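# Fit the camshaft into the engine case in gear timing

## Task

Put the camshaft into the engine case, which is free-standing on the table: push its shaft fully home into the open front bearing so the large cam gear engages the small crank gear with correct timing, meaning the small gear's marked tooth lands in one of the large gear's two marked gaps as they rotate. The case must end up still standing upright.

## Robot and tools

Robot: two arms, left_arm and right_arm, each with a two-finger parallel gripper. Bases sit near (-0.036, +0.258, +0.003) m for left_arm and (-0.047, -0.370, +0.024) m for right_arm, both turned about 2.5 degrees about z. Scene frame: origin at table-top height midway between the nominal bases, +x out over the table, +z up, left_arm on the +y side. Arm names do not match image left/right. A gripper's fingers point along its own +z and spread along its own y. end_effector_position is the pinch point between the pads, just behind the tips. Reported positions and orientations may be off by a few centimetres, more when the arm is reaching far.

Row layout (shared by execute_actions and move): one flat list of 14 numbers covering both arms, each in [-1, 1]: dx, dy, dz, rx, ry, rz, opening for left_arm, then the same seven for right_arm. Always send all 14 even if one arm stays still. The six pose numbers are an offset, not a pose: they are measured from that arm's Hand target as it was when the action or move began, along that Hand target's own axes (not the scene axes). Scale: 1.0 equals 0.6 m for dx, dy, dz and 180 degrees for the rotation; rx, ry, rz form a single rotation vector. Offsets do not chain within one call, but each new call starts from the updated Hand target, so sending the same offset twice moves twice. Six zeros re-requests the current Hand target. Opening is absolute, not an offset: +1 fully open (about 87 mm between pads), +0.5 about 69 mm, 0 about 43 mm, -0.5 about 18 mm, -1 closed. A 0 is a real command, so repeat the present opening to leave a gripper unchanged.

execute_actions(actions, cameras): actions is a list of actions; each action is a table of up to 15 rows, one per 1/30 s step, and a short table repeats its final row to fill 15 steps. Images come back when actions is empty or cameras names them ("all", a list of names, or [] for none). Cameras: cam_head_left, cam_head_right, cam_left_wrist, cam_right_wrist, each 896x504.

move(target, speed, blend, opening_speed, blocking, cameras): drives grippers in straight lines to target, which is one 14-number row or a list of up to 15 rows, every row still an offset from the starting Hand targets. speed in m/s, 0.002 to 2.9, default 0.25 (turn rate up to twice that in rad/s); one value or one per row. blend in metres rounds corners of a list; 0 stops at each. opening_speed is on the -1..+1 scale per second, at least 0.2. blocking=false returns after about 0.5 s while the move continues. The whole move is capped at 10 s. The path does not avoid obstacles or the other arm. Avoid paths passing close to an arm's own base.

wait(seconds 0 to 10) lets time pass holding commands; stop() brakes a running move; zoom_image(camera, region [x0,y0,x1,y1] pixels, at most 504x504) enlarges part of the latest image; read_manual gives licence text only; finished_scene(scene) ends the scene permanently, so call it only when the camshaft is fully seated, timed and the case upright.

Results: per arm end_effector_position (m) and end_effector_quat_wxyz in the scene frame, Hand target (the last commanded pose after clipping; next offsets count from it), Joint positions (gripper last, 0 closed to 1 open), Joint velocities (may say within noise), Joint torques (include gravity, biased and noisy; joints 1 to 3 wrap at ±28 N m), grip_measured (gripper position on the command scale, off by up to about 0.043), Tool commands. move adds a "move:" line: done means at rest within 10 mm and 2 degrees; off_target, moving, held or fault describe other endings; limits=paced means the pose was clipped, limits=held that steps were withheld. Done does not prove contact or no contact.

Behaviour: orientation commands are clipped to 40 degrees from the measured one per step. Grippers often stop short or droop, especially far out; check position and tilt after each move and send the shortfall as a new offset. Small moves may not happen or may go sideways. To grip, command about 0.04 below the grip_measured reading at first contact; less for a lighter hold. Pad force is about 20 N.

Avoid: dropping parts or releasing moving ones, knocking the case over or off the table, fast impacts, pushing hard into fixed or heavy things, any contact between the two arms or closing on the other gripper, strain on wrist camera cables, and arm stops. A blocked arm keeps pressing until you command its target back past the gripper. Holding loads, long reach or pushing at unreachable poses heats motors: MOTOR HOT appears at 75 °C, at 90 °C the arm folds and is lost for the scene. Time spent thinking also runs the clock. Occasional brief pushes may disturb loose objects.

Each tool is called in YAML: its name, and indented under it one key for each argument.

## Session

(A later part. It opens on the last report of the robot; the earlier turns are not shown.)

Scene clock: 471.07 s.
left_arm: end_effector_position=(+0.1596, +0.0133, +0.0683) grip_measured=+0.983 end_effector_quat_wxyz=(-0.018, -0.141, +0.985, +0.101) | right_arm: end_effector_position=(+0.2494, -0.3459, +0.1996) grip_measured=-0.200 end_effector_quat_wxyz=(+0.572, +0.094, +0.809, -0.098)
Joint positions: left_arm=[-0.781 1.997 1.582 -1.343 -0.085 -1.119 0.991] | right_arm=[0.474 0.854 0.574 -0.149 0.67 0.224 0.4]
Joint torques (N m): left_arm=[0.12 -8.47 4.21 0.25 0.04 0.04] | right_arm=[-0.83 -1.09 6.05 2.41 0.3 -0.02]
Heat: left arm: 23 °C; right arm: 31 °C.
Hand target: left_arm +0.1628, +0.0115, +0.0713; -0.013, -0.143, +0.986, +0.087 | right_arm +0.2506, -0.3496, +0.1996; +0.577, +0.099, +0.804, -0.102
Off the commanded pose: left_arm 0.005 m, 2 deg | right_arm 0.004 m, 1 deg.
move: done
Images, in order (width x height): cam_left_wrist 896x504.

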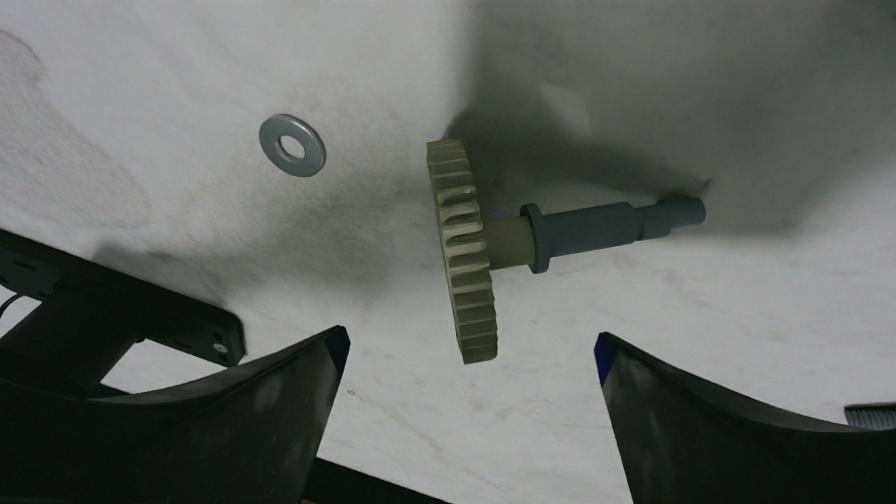

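move:
  target:
    - [-0.014,-0.003,0.005,0,0,0,1,0,0,0,0,0,0,-0.2]
    - [-0.014,-0.003,0.005,0,0,0,-0.4,0,0,0,0,0,0,-0.2]
  speed: 0.1
  opening_speed: 1.0
  cameras: ["cam_left_wrist","cam_head_left"]

Scene clock: 490.27 s.
left_arm: end_effector_position=(+0.1654, +0.0169, +0.0680) grip_measured=-0.400 end_effector_quat_wxyz=(-0.018, -0.142, +0.985, +0.098) | right_arm: end_effector_position=(+0.2494, -0.3459, +0.1996) grip_measured=-0.200 end_effector_quat_wxyz=(+0.572, +0.094, +0.809, -0.098)
Joint positions: left_arm=[-0.761 1.997 1.582 -1.336 -0.085 -1.1 0.3] | right_arm=[0.474 0.854 0.574 -0.149 0.67 0.224 0.4]
Joint torques (N m): left_arm=[0.08 -6.93 5.57 0.26 0.01 0.04] | right_arm=[-0.8 -1.17 6.11 2.42 0.3 0]
Heat: left arm: 25 °C; right arm: 31 °C.
Hand target: left_arm +0.1712, +0.0127, +0.0680; -0.013, -0.143, +0.986, +0.087 | right_arm +0.2505, -0.3496, +0.1996; +0.577, +0.099, +0.804, -0.102
Off the commanded pose: left_arm 0.007 m, 1 deg | right_arm 0.004 m, 1 deg.
move: done
Images, in order (width x height): cam_head_left 896x504, cam_left_wrist 896x504.

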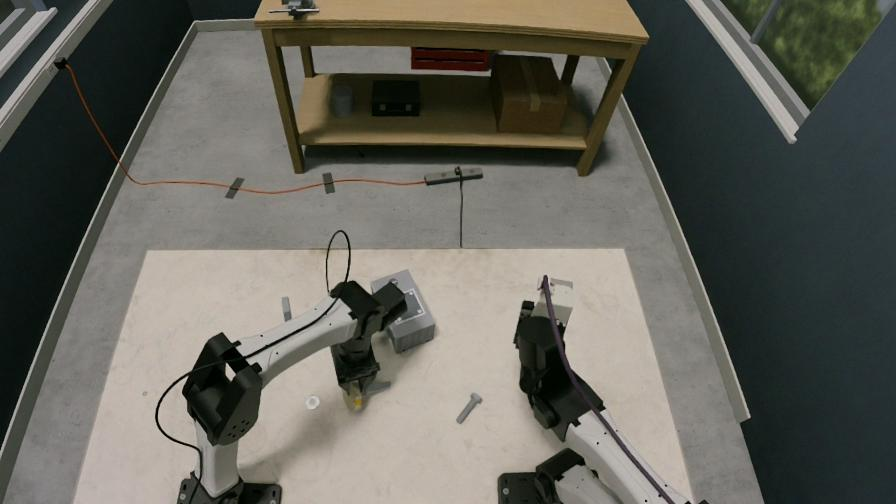

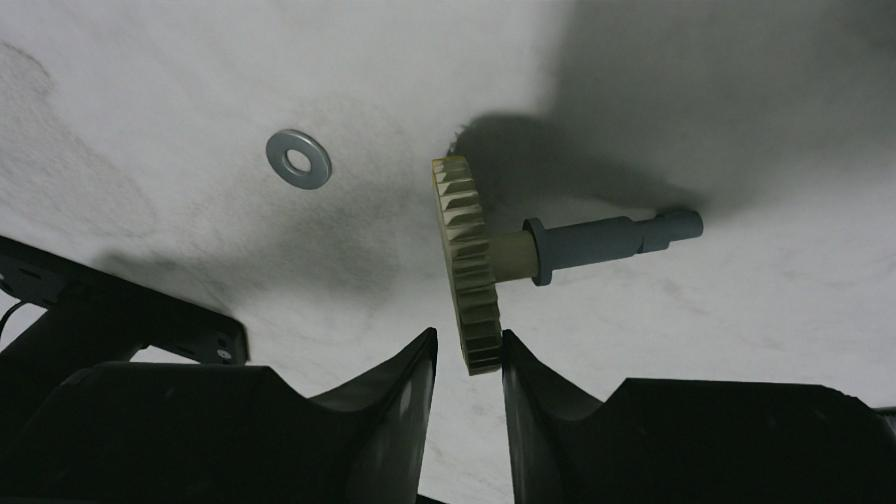

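move:
  target: [0,-0.009,0.008,-0.055,0,0,-0.3,0,0,0,0,0,0,-0.2]
  speed: 0.1
  opening_speed: 1.0
  cameras: ["cam_left_wrist"]

Scene clock: 498.73 s.
left_arm: end_effector_position=(+0.1726, +0.0090, +0.0622) grip_measured=-0.300 end_effector_quat_wxyz=(-0.028, -0.143, +0.976, +0.162) | right_arm: end_effector_position=(+0.2494, -0.3459, +0.1996) grip_measured=-0.200 end_effector_quat_wxyz=(+0.572, +0.094, +0.809, -0.098)
Joint positions: left_arm=[-0.786 2.163 1.776 -1.488 -0.134 -1.142 0.35] | right_arm=[0.474 0.854 0.574 -0.149 0.67 0.224 0.4]
Joint torques (N m): left_arm=[-1.03 -6.95 6.23 -0.32 -0.19 -0.07] | right_arm=[-0.85 -1.17 6.16 2.41 0.31 0]
Heat: left arm: 25 °C; right arm: 32 °C.
Hand target: left_arm +0.1726, +0.0084, +0.0624; -0.025, -0.142, +0.975, +0.171 | right_arm +0.2505, -0.3496, +0.1996; +0.577, +0.099, +0.804, -0.102
Off the commanded pose: left_arm 0.001 m, 1 deg | right_arm 0.004 m, 1 deg.
move: done
Images, in order (width x height): cam_left_wrist 896x504.

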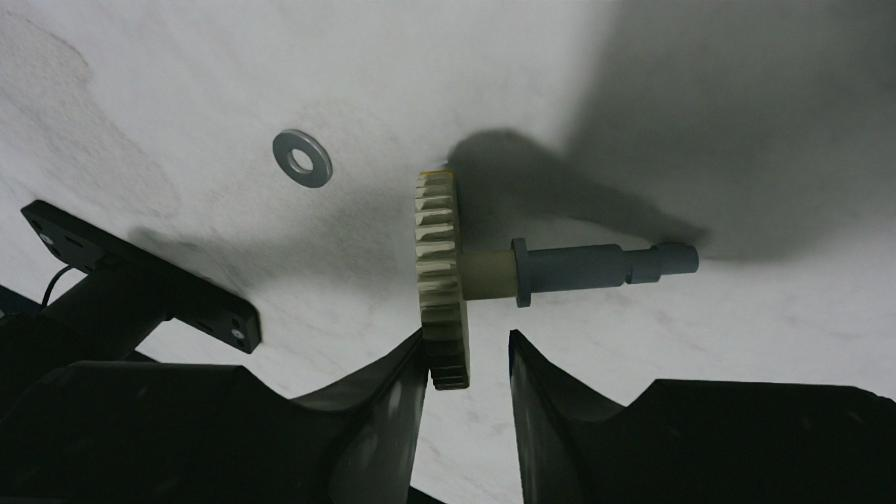

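move:
  target:
    - [0,0.010,0.002,0,0,0,-0.3,0,0,0,0,0,0,-0.2]
    - [0,0.010,0.002,0,0,0,-0.8,0,0,0,0,0,0,-0.2]
  speed: 0.06
  opening_speed: 0.35
  cameras: ["cam_left_wrist"]

Scene clock: 506.23 s.
left_arm: end_effector_position=(+0.1709, +0.0137, +0.0619) grip_measured=-0.650 end_effector_quat_wxyz=(-0.029, -0.142, +0.974, +0.172) | right_arm: end_effector_position=(+0.2494, -0.3459, +0.1996) grip_measured=-0.200 end_effector_quat_wxyz=(+0.572, +0.094, +0.809, -0.098)
Joint positions: left_arm=[-0.786 2.163 1.769 -1.498 -0.144 -1.143 0.175] | right_arm=[0.474 0.854 0.574 -0.149 0.67 0.224 0.4]
Joint torques (N m): left_arm=[-0.51 -8.66 4.1 -0.17 -0.11 -0.04] | right_arm=[-0.85 -1.03 6.08 2.42 0.29 -0.02]
Heat: left arm: 25 °C; right arm: 32 °C.
Hand target: left_arm +0.1709, +0.0142, +0.0634; -0.025, -0.142, +0.975, +0.171 | right_arm +0.2505, -0.3496, +0.1996; +0.577, +0.099, +0.804, -0.102
Off the commanded pose: left_arm 0.002 m, 0 deg | right_arm 0.004 m, 1 deg.
move: done
Images, in order (width x height): cam_left_wrist 896x504.

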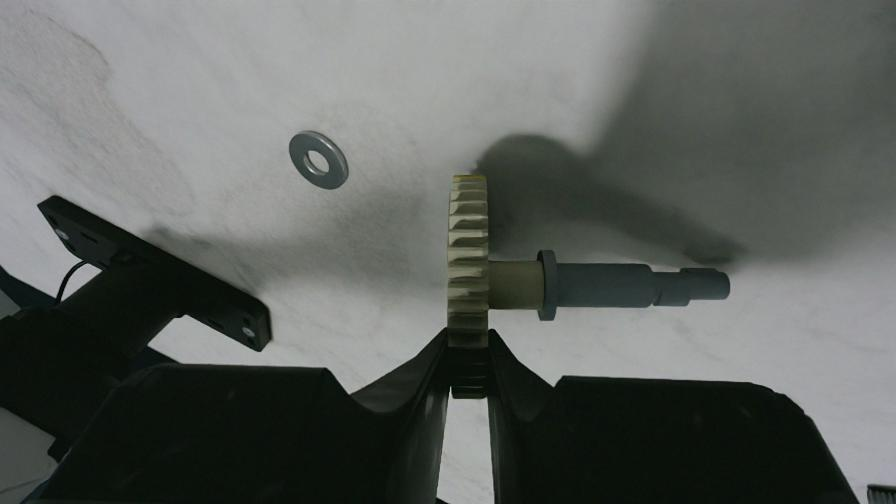

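move:
  target:
    - [0,0.045,-0.126,0,0,0,-0.8,0,0,0,0,0,0,-0.2]
    - [-0.1795,0.157,-0.089,0.1104,0.0074,-0.0421,-0.8,0,0,0,0,0,0,-0.2]
  speed: 0.15
  blend: [0.01,0]
  cameras: ["all"]

Scene clock: 529.83 s.
left_arm: end_effector_position=(+0.2523, +0.1154, +0.1342) grip_measured=-0.650 end_effector_quat_wxyz=(-0.018, -0.212, +0.977, +0.022) | right_arm: end_effector_position=(+0.2494, -0.3459, +0.1996) grip_measured=-0.200 end_effector_quat_wxyz=(+0.572, +0.094, +0.809, -0.098)
Joint positions: left_arm=[-0.332 1.926 1.759 -1.459 -0.016 -0.804 0.175] | right_arm=[0.474 0.854 0.574 -0.149 0.67 0.224 0.4]
Joint torques (N m): left_arm=[-0.31 -9.89 4.77 0.52 0.18 0.04] | right_arm=[-0.85 -1.09 6.08 2.42 0.31 -0.01]
Heat: left arm: 27 °C; right arm: 32 °C.
Hand target: left_arm +0.2540, +0.1123, +0.1456; +0.000, -0.210, +0.978, +0.000 | right_arm +0.2505, -0.3496, +0.1996; +0.577, +0.099, +0.804, -0.102
Off the commanded pose: left_arm 0.012 m, 3 deg | right_arm 0.004 m, 1 deg.
move: off_target (left_arm)

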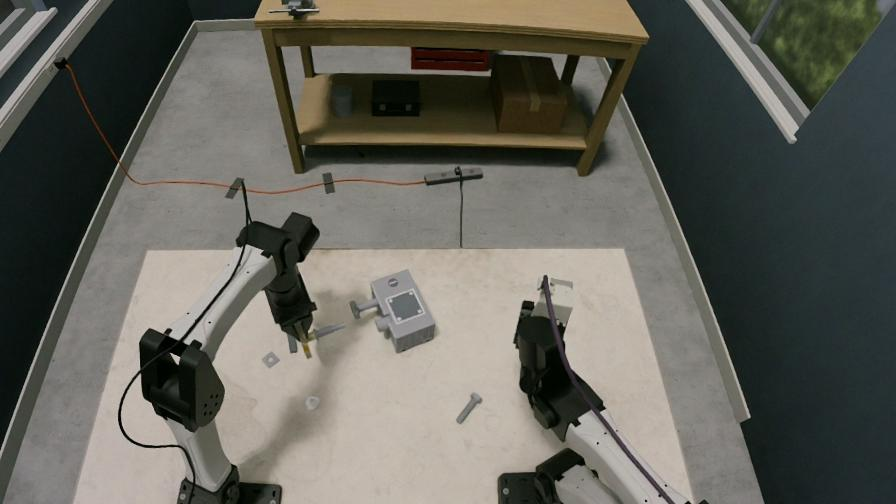

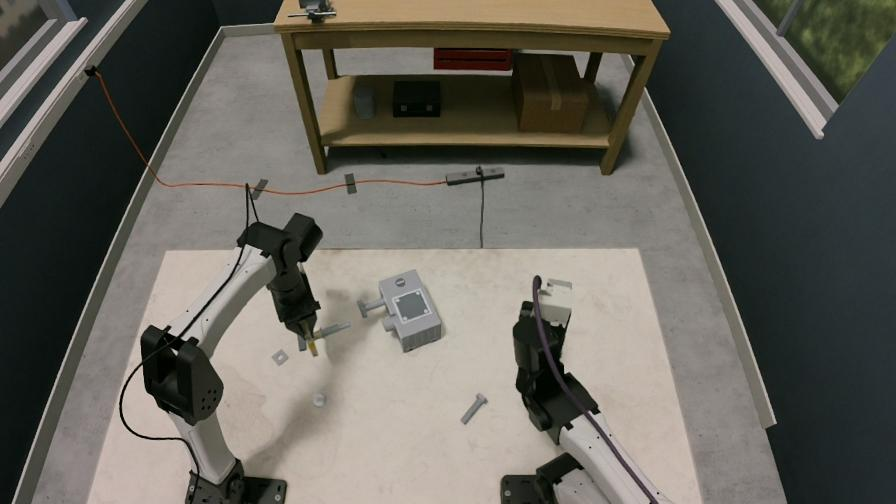

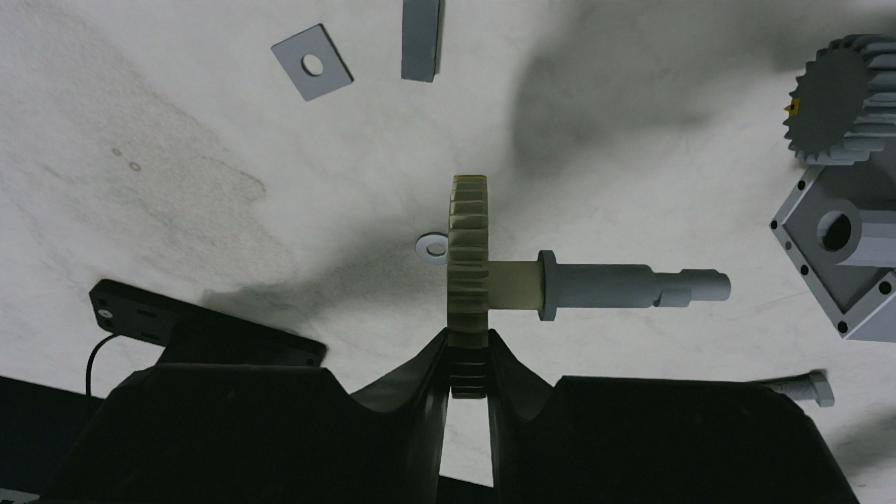

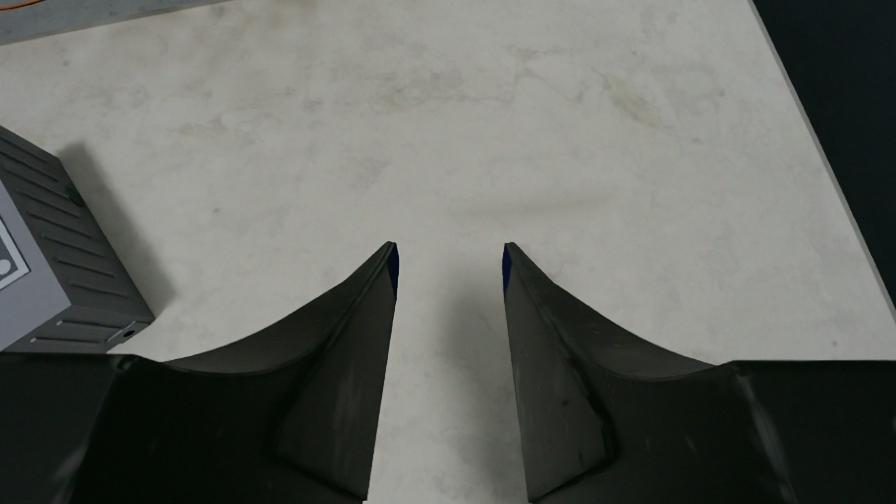

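move:
  target: [0,0,0.07,0.016,-0.008,0,-0.8,0,0,0,0,0,0,-0.2]
  speed: 0.12
  cameras: ["cam_left_wrist","cam_head_left","cam_head_right"]

zoom_image:
  camera: "cam_head_right"
  region: [270, 250, 470, 380]

zoom_image:
  camera: "cam_left_wrist"
  region: [640, 50, 896, 350]

Scene clock: 548.27 s.
left_arm: end_effector_position=(+0.2493, +0.1137, +0.0930) grip_measured=-0.650 end_effector_quat_wxyz=(-0.001, -0.208, +0.978, +0.000) | right_arm: end_effector_position=(+0.2494, -0.3459, +0.1996) grip_measured=-0.200 end_effector_quat_wxyz=(+0.572, +0.094, +0.809, -0.098)
Joint positions: left_arm=[-0.332 1.868 1.523 -1.228 0 -0.795 0.175] | right_arm=[0.474 0.854 0.574 -0.149 0.67 0.224 0.4]
Joint torques (N m): left_arm=[0.38 -9.46 4.81 0.66 0.21 0.05] | right_arm=[-0.92 -1.11 6.13 2.42 0.31 -0.01]
Heat: left arm: 31 °C; right arm: 33 °C.
Hand target: left_arm +0.2541, +0.1123, +0.1036; +0.017, -0.210, +0.977, -0.022 | right_arm +0.2505, -0.3496, +0.1996; +0.577, +0.099, +0.804, -0.102
Off the commanded pose: left_arm 0.012 m, 3 deg | right_arm 0.004 m, 1 deg.
move: off_target (left_arm)
Images, in order (width x height): cam_head_left 896x504, cam_head_right 896x504, cam_left_wrist 896x504.

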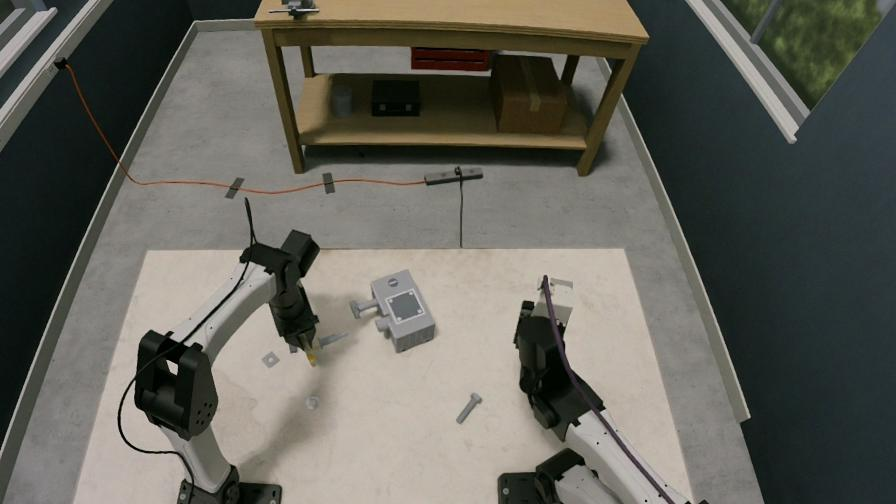

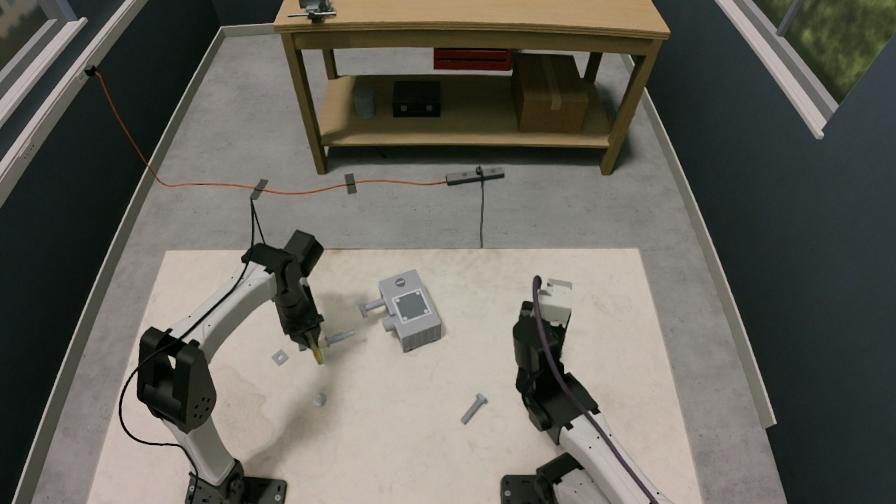

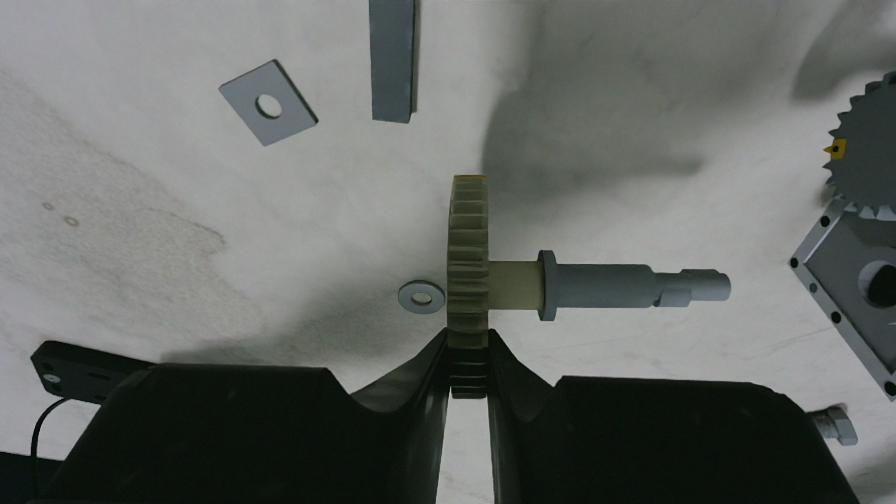

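Scaled by 2.520 from the camera's 896x504 image, which has a finer 1280x720 frame.

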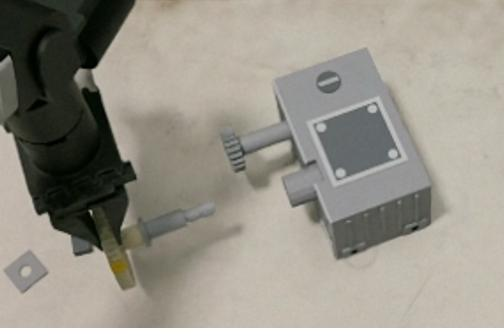

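Scaled by 1.680 from the camera's 896x504 image, which has a finer 1280x720 frame.

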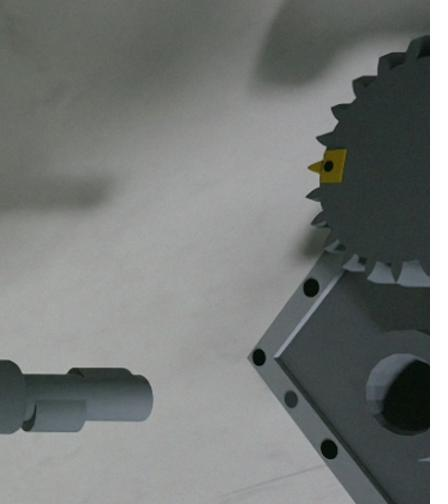

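zoom_image:
  camera: "cam_head_right"
  region: [310, 300, 410, 370]

zoom_image:
  camera: "cam_head_left"
  region: [300, 300, 400, 370]

Scaled by 5.040 from the camera's 896x504 image, which has a finer 1280x720 frame.

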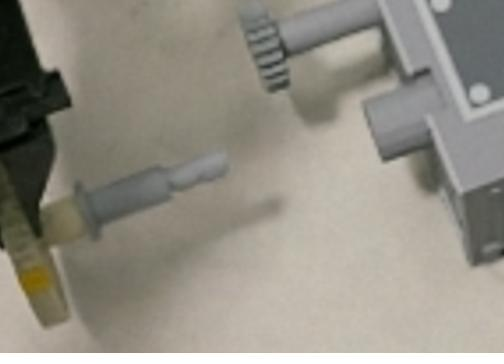

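Scaled by 5.040 from the camera's 896x504 image, which has a finer 1280x720 frame.

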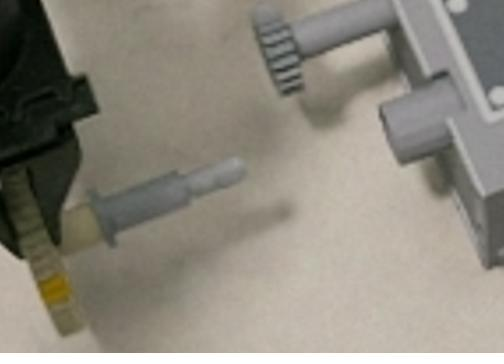

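move:
  target: [0.012,-0.066,0.013,0,0,0,-0.8,0,0,0,0,0,0,-0.2]
  speed: 0.1
  cameras: ["cam_left_wrist","cam_head_left","cam_head_right"]

zoom_image:
  camera: "cam_head_right"
  region: [310, 290, 410, 360]

zoom_image:
  camera: "cam_head_left"
  region: [300, 290, 400, 360]

zoom_image:
  camera: "cam_left_wrist"
  region: [560, 120, 896, 400]

Scene clock: 572.47 s.
left_arm: end_effector_position=(+0.2557, +0.0805, +0.0928) grip_measured=-0.650 end_effector_quat_wxyz=(+0.007, -0.207, +0.978, -0.007) | right_arm: end_effector_position=(+0.2494, -0.3459, +0.1996) grip_measured=-0.200 end_effector_quat_wxyz=(+0.572, +0.094, +0.809, -0.098)
Joint positions: left_arm=[-0.409 1.921 1.595 -1.225 0.002 -0.871 0.175] | right_arm=[0.474 0.854 0.574 -0.149 0.67 0.224 0.4]
Joint torques (N m): left_arm=[-0.62 -6.45 7.53 0.61 0.15 -0.07] | right_arm=[-0.87 -1.07 6.08 2.42 0.3 -0.01]
Heat: left arm: 30 °C; right arm: 33 °C.
Hand target: left_arm +0.2640, +0.0730, +0.0975; +0.017, -0.210, +0.977, -0.022 | right_arm +0.2505, -0.3496, +0.1996; +0.577, +0.099, +0.804, -0.102
Off the commanded pose: left_arm 0.012 m, 2 deg | right_arm 0.004 m, 1 deg.
move: off_target (left_arm)
Images, in order (width x height): cam_head_left 896x504, cam_head_right 896x504, cam_left_wrist 896x504.

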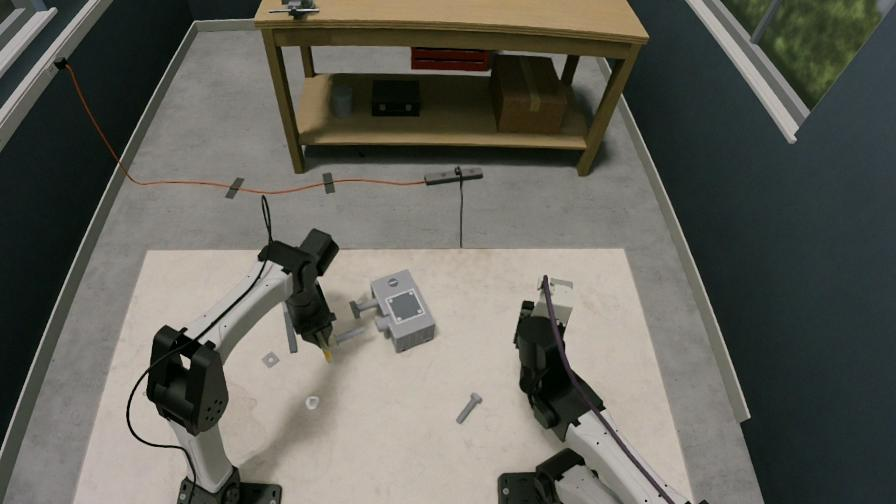

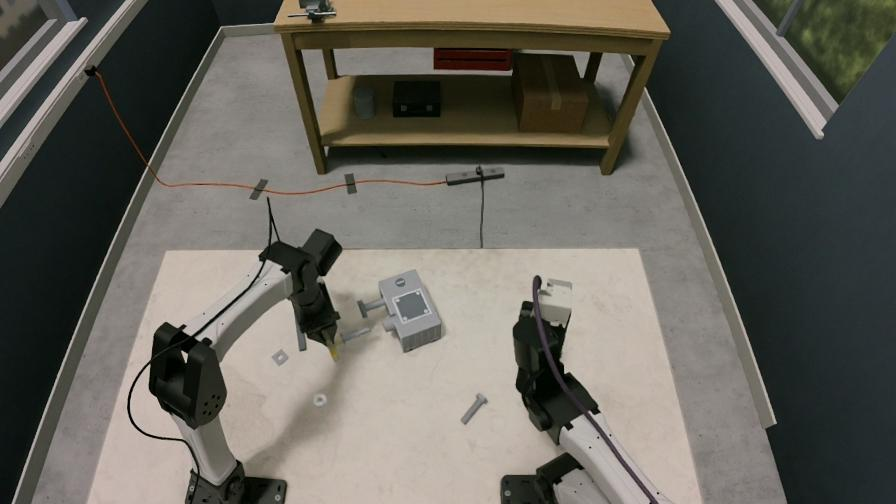

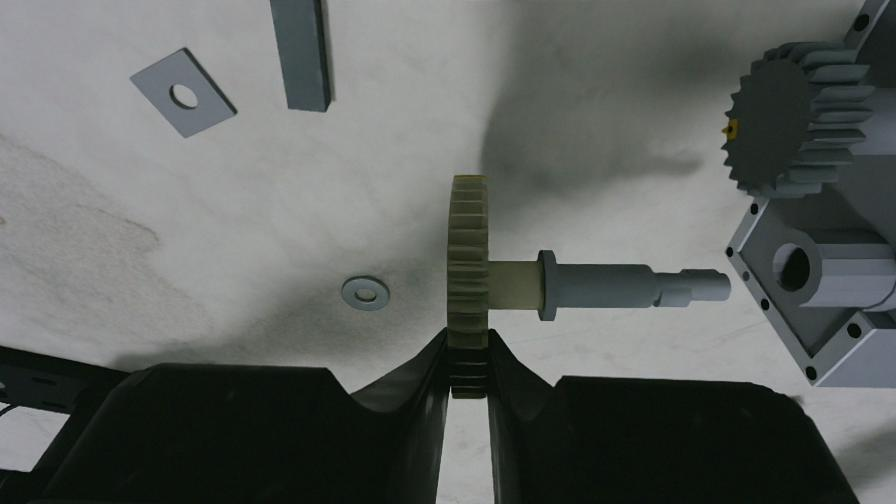

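Scaled by 5.040 from the camera's 896x504 image, which has a finer 1280x720 frame.

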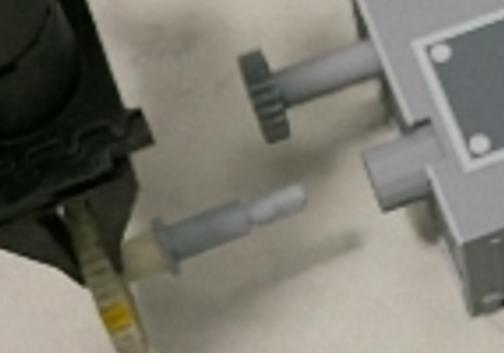

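Scaled by 5.040 from the camera's 896x504 image, which has a finer 1280x720 frame.

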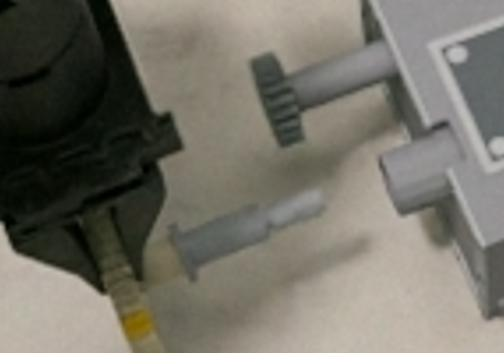

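Scaled by 1.500 from the camera's 896x504 image, which has a finer 1280x720 frame.

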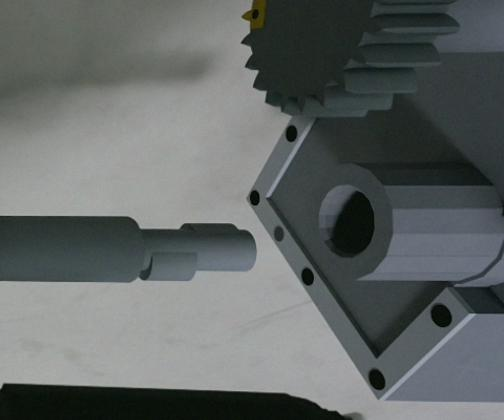

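move:
  target: [0.003,-0.0157,0.0173,0,0,0,-0.8,0,0,0,0,0,0,-0.2]
  speed: 0.05
  cameras: ["cam_left_wrist","cam_head_left","cam_head_right"]

zoom_image:
  camera: "cam_head_right"
  region: [310, 290, 410, 360]

zoom_image:
  camera: "cam_head_left"
  region: [300, 290, 400, 360]

zoom_image:
  camera: "cam_left_wrist"
  region: [560, 120, 896, 400]

Scene clock: 584.83 s.
left_arm: end_effector_position=(+0.2570, +0.0730, +0.0840) grip_measured=-0.650 end_effector_quat_wxyz=(+0.005, -0.209, +0.978, -0.005) | right_arm: end_effector_position=(+0.2494, -0.3459, +0.1996) grip_measured=-0.200 end_effector_quat_wxyz=(+0.572, +0.094, +0.809, -0.098)
Joint positions: left_arm=[-0.426 1.949 1.598 -1.207 0.002 -0.891 0.175] | right_arm=[0.474 0.854 0.574 -0.149 0.67 0.224 0.4]
Joint torques (N m): left_arm=[-0.94 -6.58 7.42 0.68 0.13 -0.08] | right_arm=[-0.91 -1.11 6.13 2.39 0.31 -0.02]
Heat: left arm: 30 °C; right arm: 34 °C.
Hand target: left_arm +0.2666, +0.0633, +0.0877; +0.017, -0.210, +0.977, -0.022 | right_arm +0.2505, -0.3496, +0.1996; +0.577, +0.099, +0.804, -0.102
Off the commanded pose: left_arm 0.014 m, 2 deg | right_arm 0.004 m, 1 deg.
move: off_target (left_arm)
Images, in order (width x height): cam_head_left 896x504, cam_head_right 896x504, cam_left_wrist 896x504.

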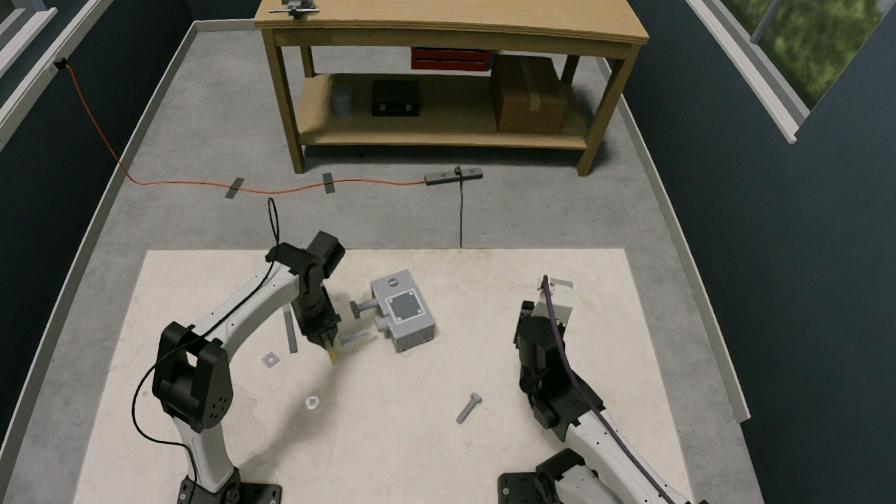

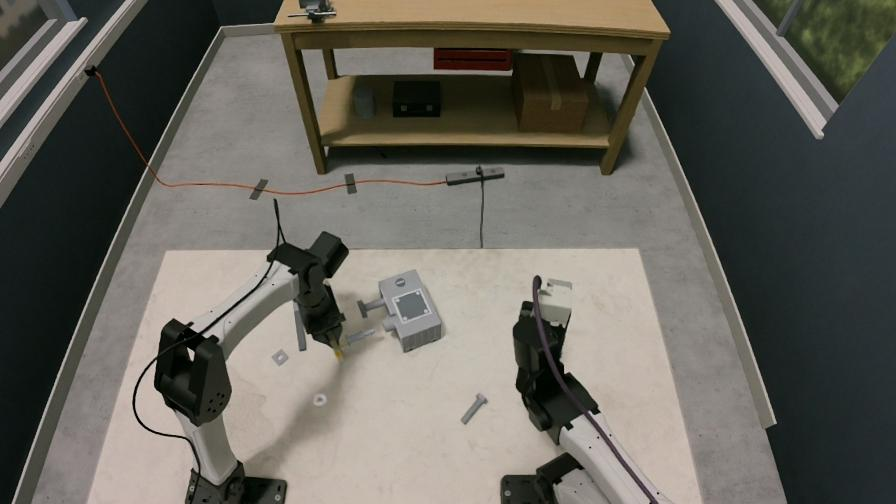

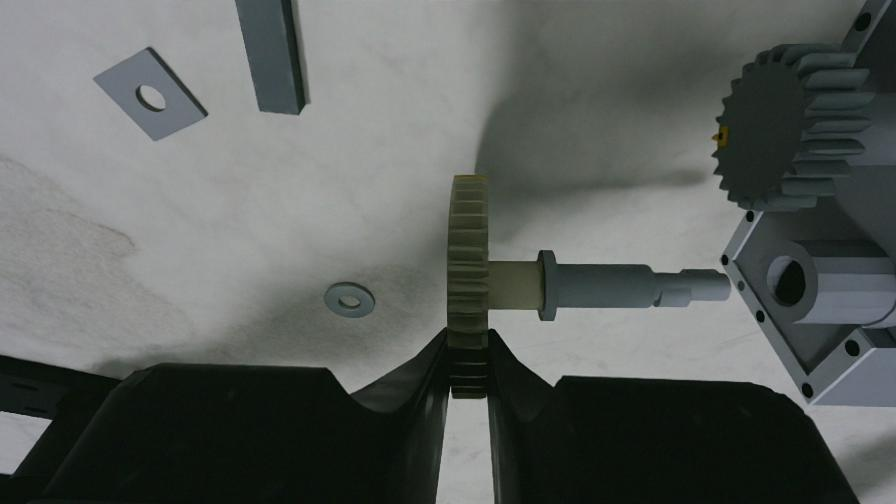

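Scaled by 5.040 from the camera's 896x504 image, which has a finer 1280x720 frame.

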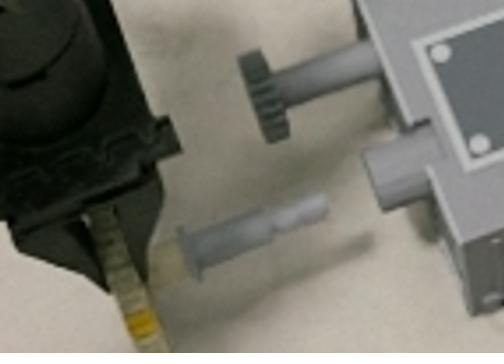

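Scaled by 5.040 from the camera's 896x504 image, which has a finer 1280x720 frame.

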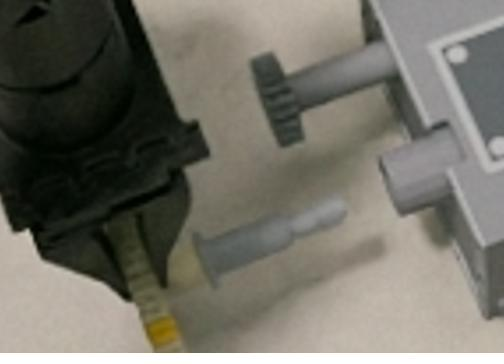

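Scaled by 1.500 from the camera's 896x504 image, which has a finer 1280x720 frame.

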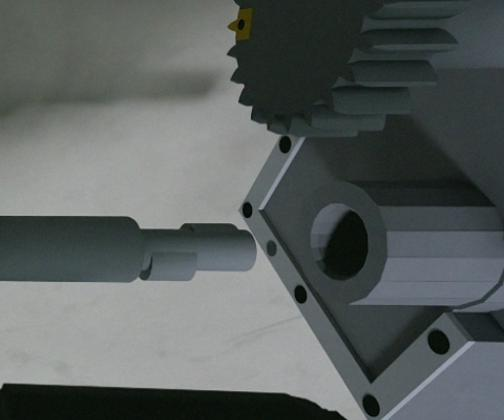

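move:
  target: [-0.0045,-0.03,0.0016,0,0,0,-0.8,0,0,0,0,0,0,-0.2]
  speed: 0.05
  cameras: ["cam_left_wrist","cam_head_left","cam_head_right"]

zoom_image:
  camera: "cam_head_right"
  region: [310, 290, 410, 360]

zoom_image:
  camera: "cam_left_wrist"
  region: [560, 120, 896, 400]

Scene clock: 598.50 s.
left_arm: end_effector_position=(+0.2728, +0.0556, +0.0835) grip_measured=-0.650 end_effector_quat_wxyz=(+0.014, -0.209, +0.978, -0.012) | right_arm: end_effector_position=(+0.2494, -0.3459, +0.1996) grip_measured=-0.200 end_effector_quat_wxyz=(+0.572, +0.094, +0.809, -0.098)
Joint positions: left_arm=[-0.447 2.012 1.688 -1.21 0.001 -0.913 0.175] | right_arm=[0.474 0.854 0.574 -0.149 0.67 0.224 0.4]
Joint torques (N m): left_arm=[-1.03 -6.9 7.43 0.51 0.15 -0.09] | right_arm=[-0.83 -1.14 6.11 2.4 0.3 -0.01]
Heat: left arm: 29 °C; right arm: 34 °C.
Hand target: left_arm +0.2765, +0.0481, +0.0876; +0.017, -0.210, +0.977, -0.022 | right_arm +0.2505, -0.3496, +0.1996; +0.577, +0.099, +0.804, -0.102
Off the commanded pose: left_arm 0.009 m, 1 deg | right_arm 0.004 m, 1 deg.
move: done
Images, in order (width x height): cam_head_left 896x504, cam_head_right 896x504, cam_left_wrist 896x504.

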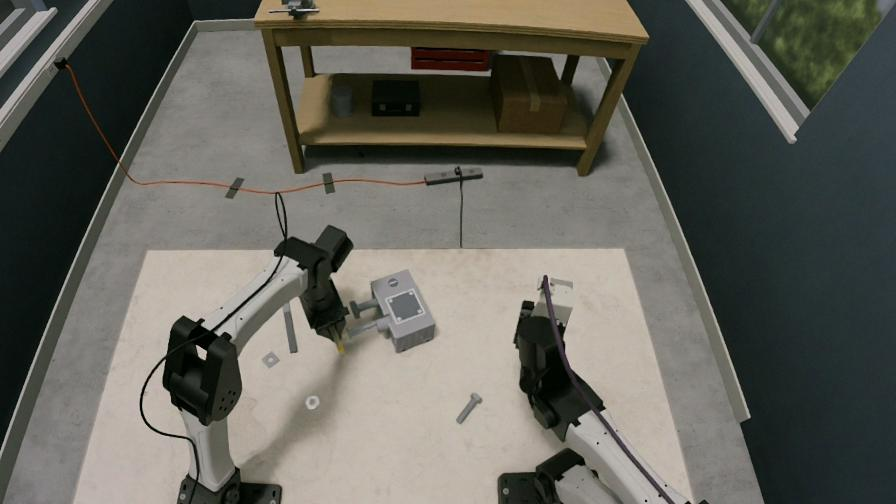

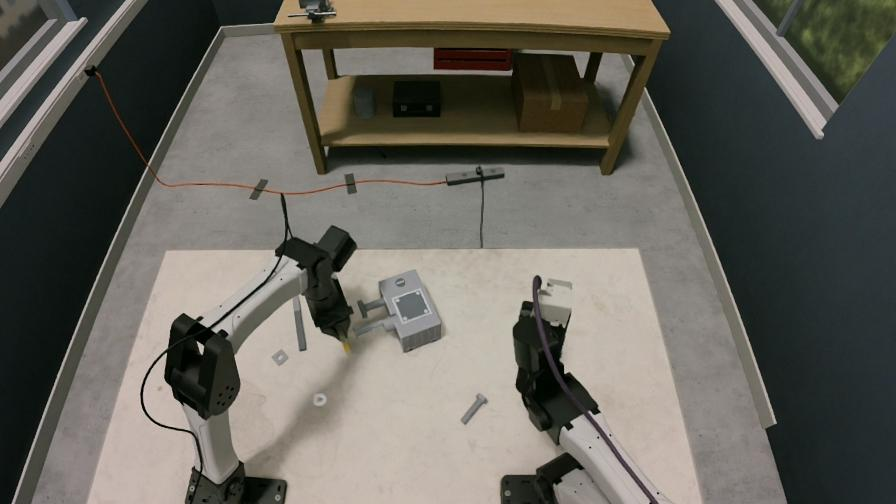

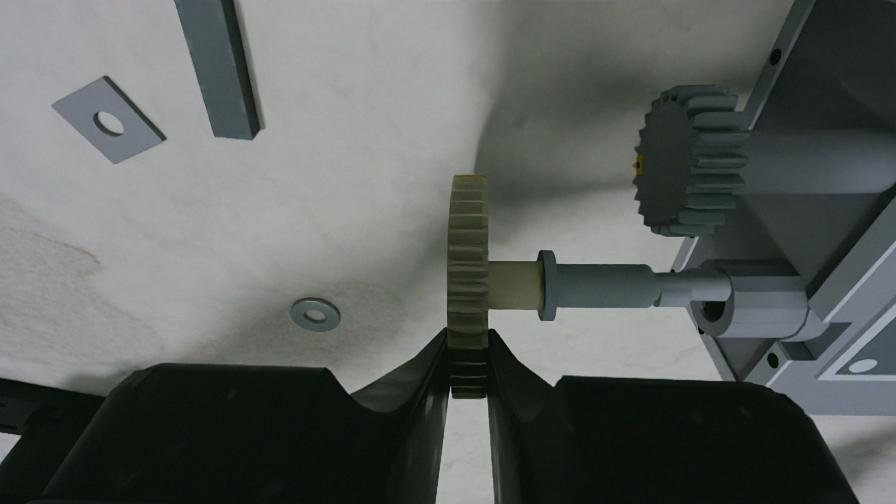

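Scaled by 5.040 from the camera's 896x504 image, which has a finer 1280x720 frame.

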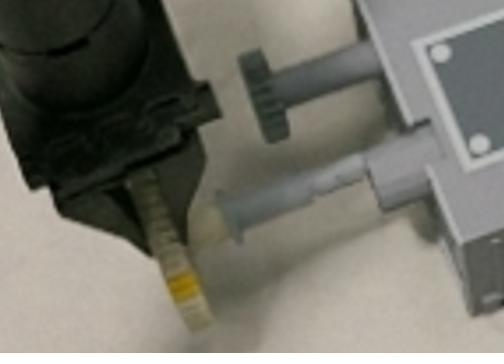

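Scaled by 1.500 from the camera's 896x504 image, which has a finer 1280x720 frame.

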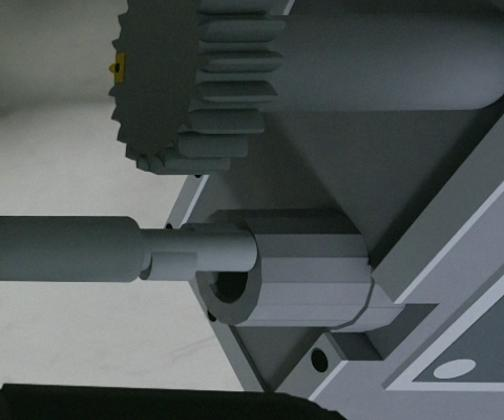

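move:
  target: [0.012,0.0248,0.0007,0,0,0,-0.8,0,0,0,0,0,0,-0.2]
  speed: 0.05
  cameras: ["cam_left_wrist","cam_head_left","cam_head_right"]

zoom_image:
  camera: "cam_head_right"
  region: [310, 290, 410, 360]

zoom_image:
  camera: "cam_left_wrist"
  region: [560, 120, 896, 400]

Scene clock: 614.33 s.
left_arm: end_effector_position=(+0.2586, +0.0632, +0.0726) grip_measured=-0.650 end_effector_quat_wxyz=(-0.003, -0.209, +0.978, +0.002) | right_arm: end_effector_position=(+0.2495, -0.3458, +0.1996) grip_measured=-0.200 end_effector_quat_wxyz=(+0.572, +0.094, +0.809, -0.098)
Joint positions: left_arm=[-0.447 1.998 1.62 -1.2 0.001 -0.913 0.175] | right_arm=[0.474 0.854 0.574 -0.149 0.67 0.224 0.4]
Joint torques (N m): left_arm=[-0.38 -10.56 5.03 0.62 0.13 -0.01] | right_arm=[-0.8 -1.16 6.09 2.39 0.29 -0.01]
Heat: left arm: 28 °C; right arm: 34 °C.
Hand target: left_arm +0.2638, +0.0587, +0.0863; +0.017, -0.210, +0.977, -0.022 | right_arm +0.2506, -0.3496, +0.1997; +0.577, +0.099, +0.804, -0.102
Off the commanded pose: left_arm 0.015 m, 4 deg | right_arm 0.004 m, 1 deg.
move: off_target (left_arm)
Images, in order (width x height): cam_head_left 896x504, cam_head_right 896x504, cam_left_wrist 896x504.

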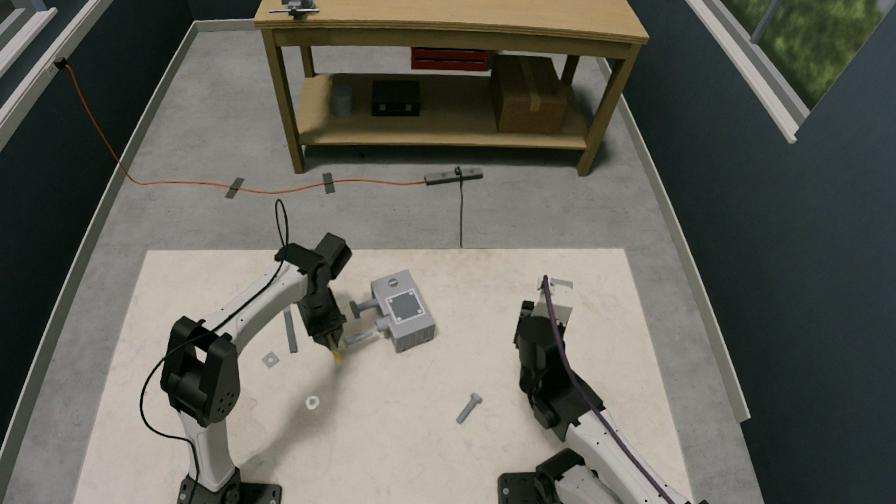

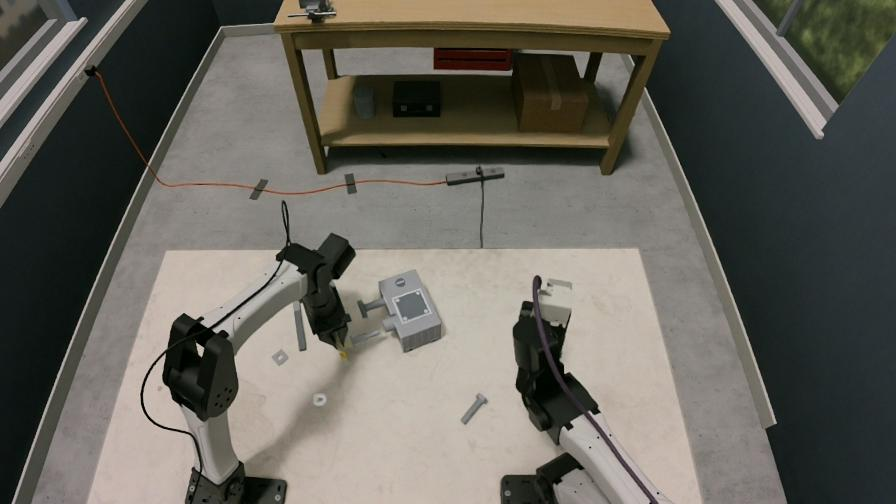

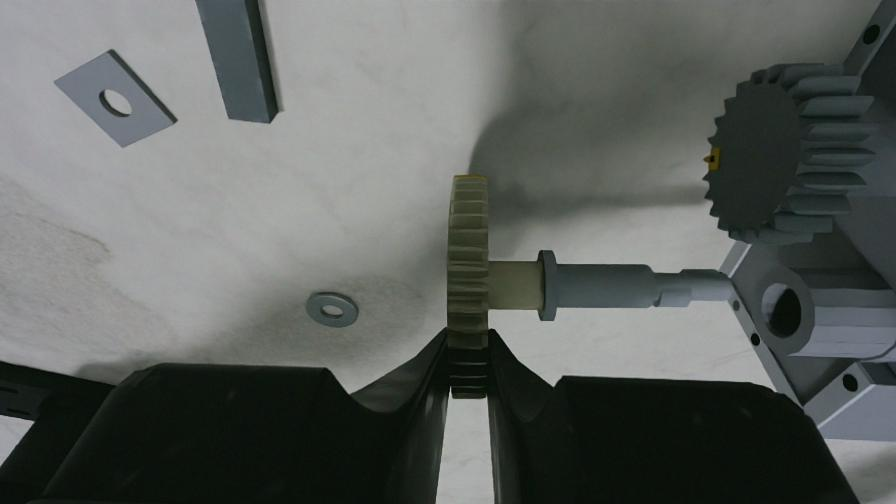

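Scaled by 5.040 from the camera's 896x504 image, which has a finer 1280x720 frame.

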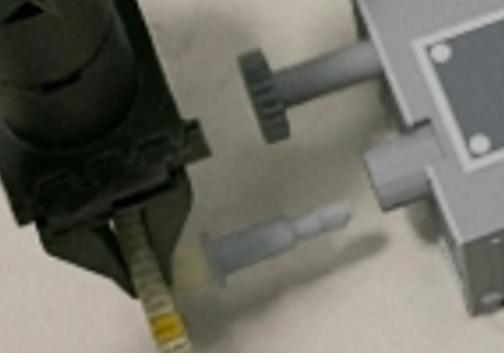

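Scaled by 1.500 from the camera's 896x504 image, which has a finer 1280x720 frame.

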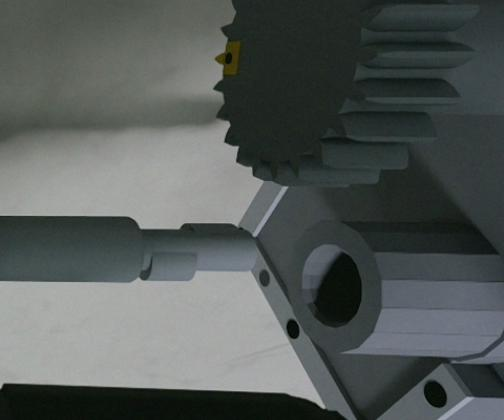

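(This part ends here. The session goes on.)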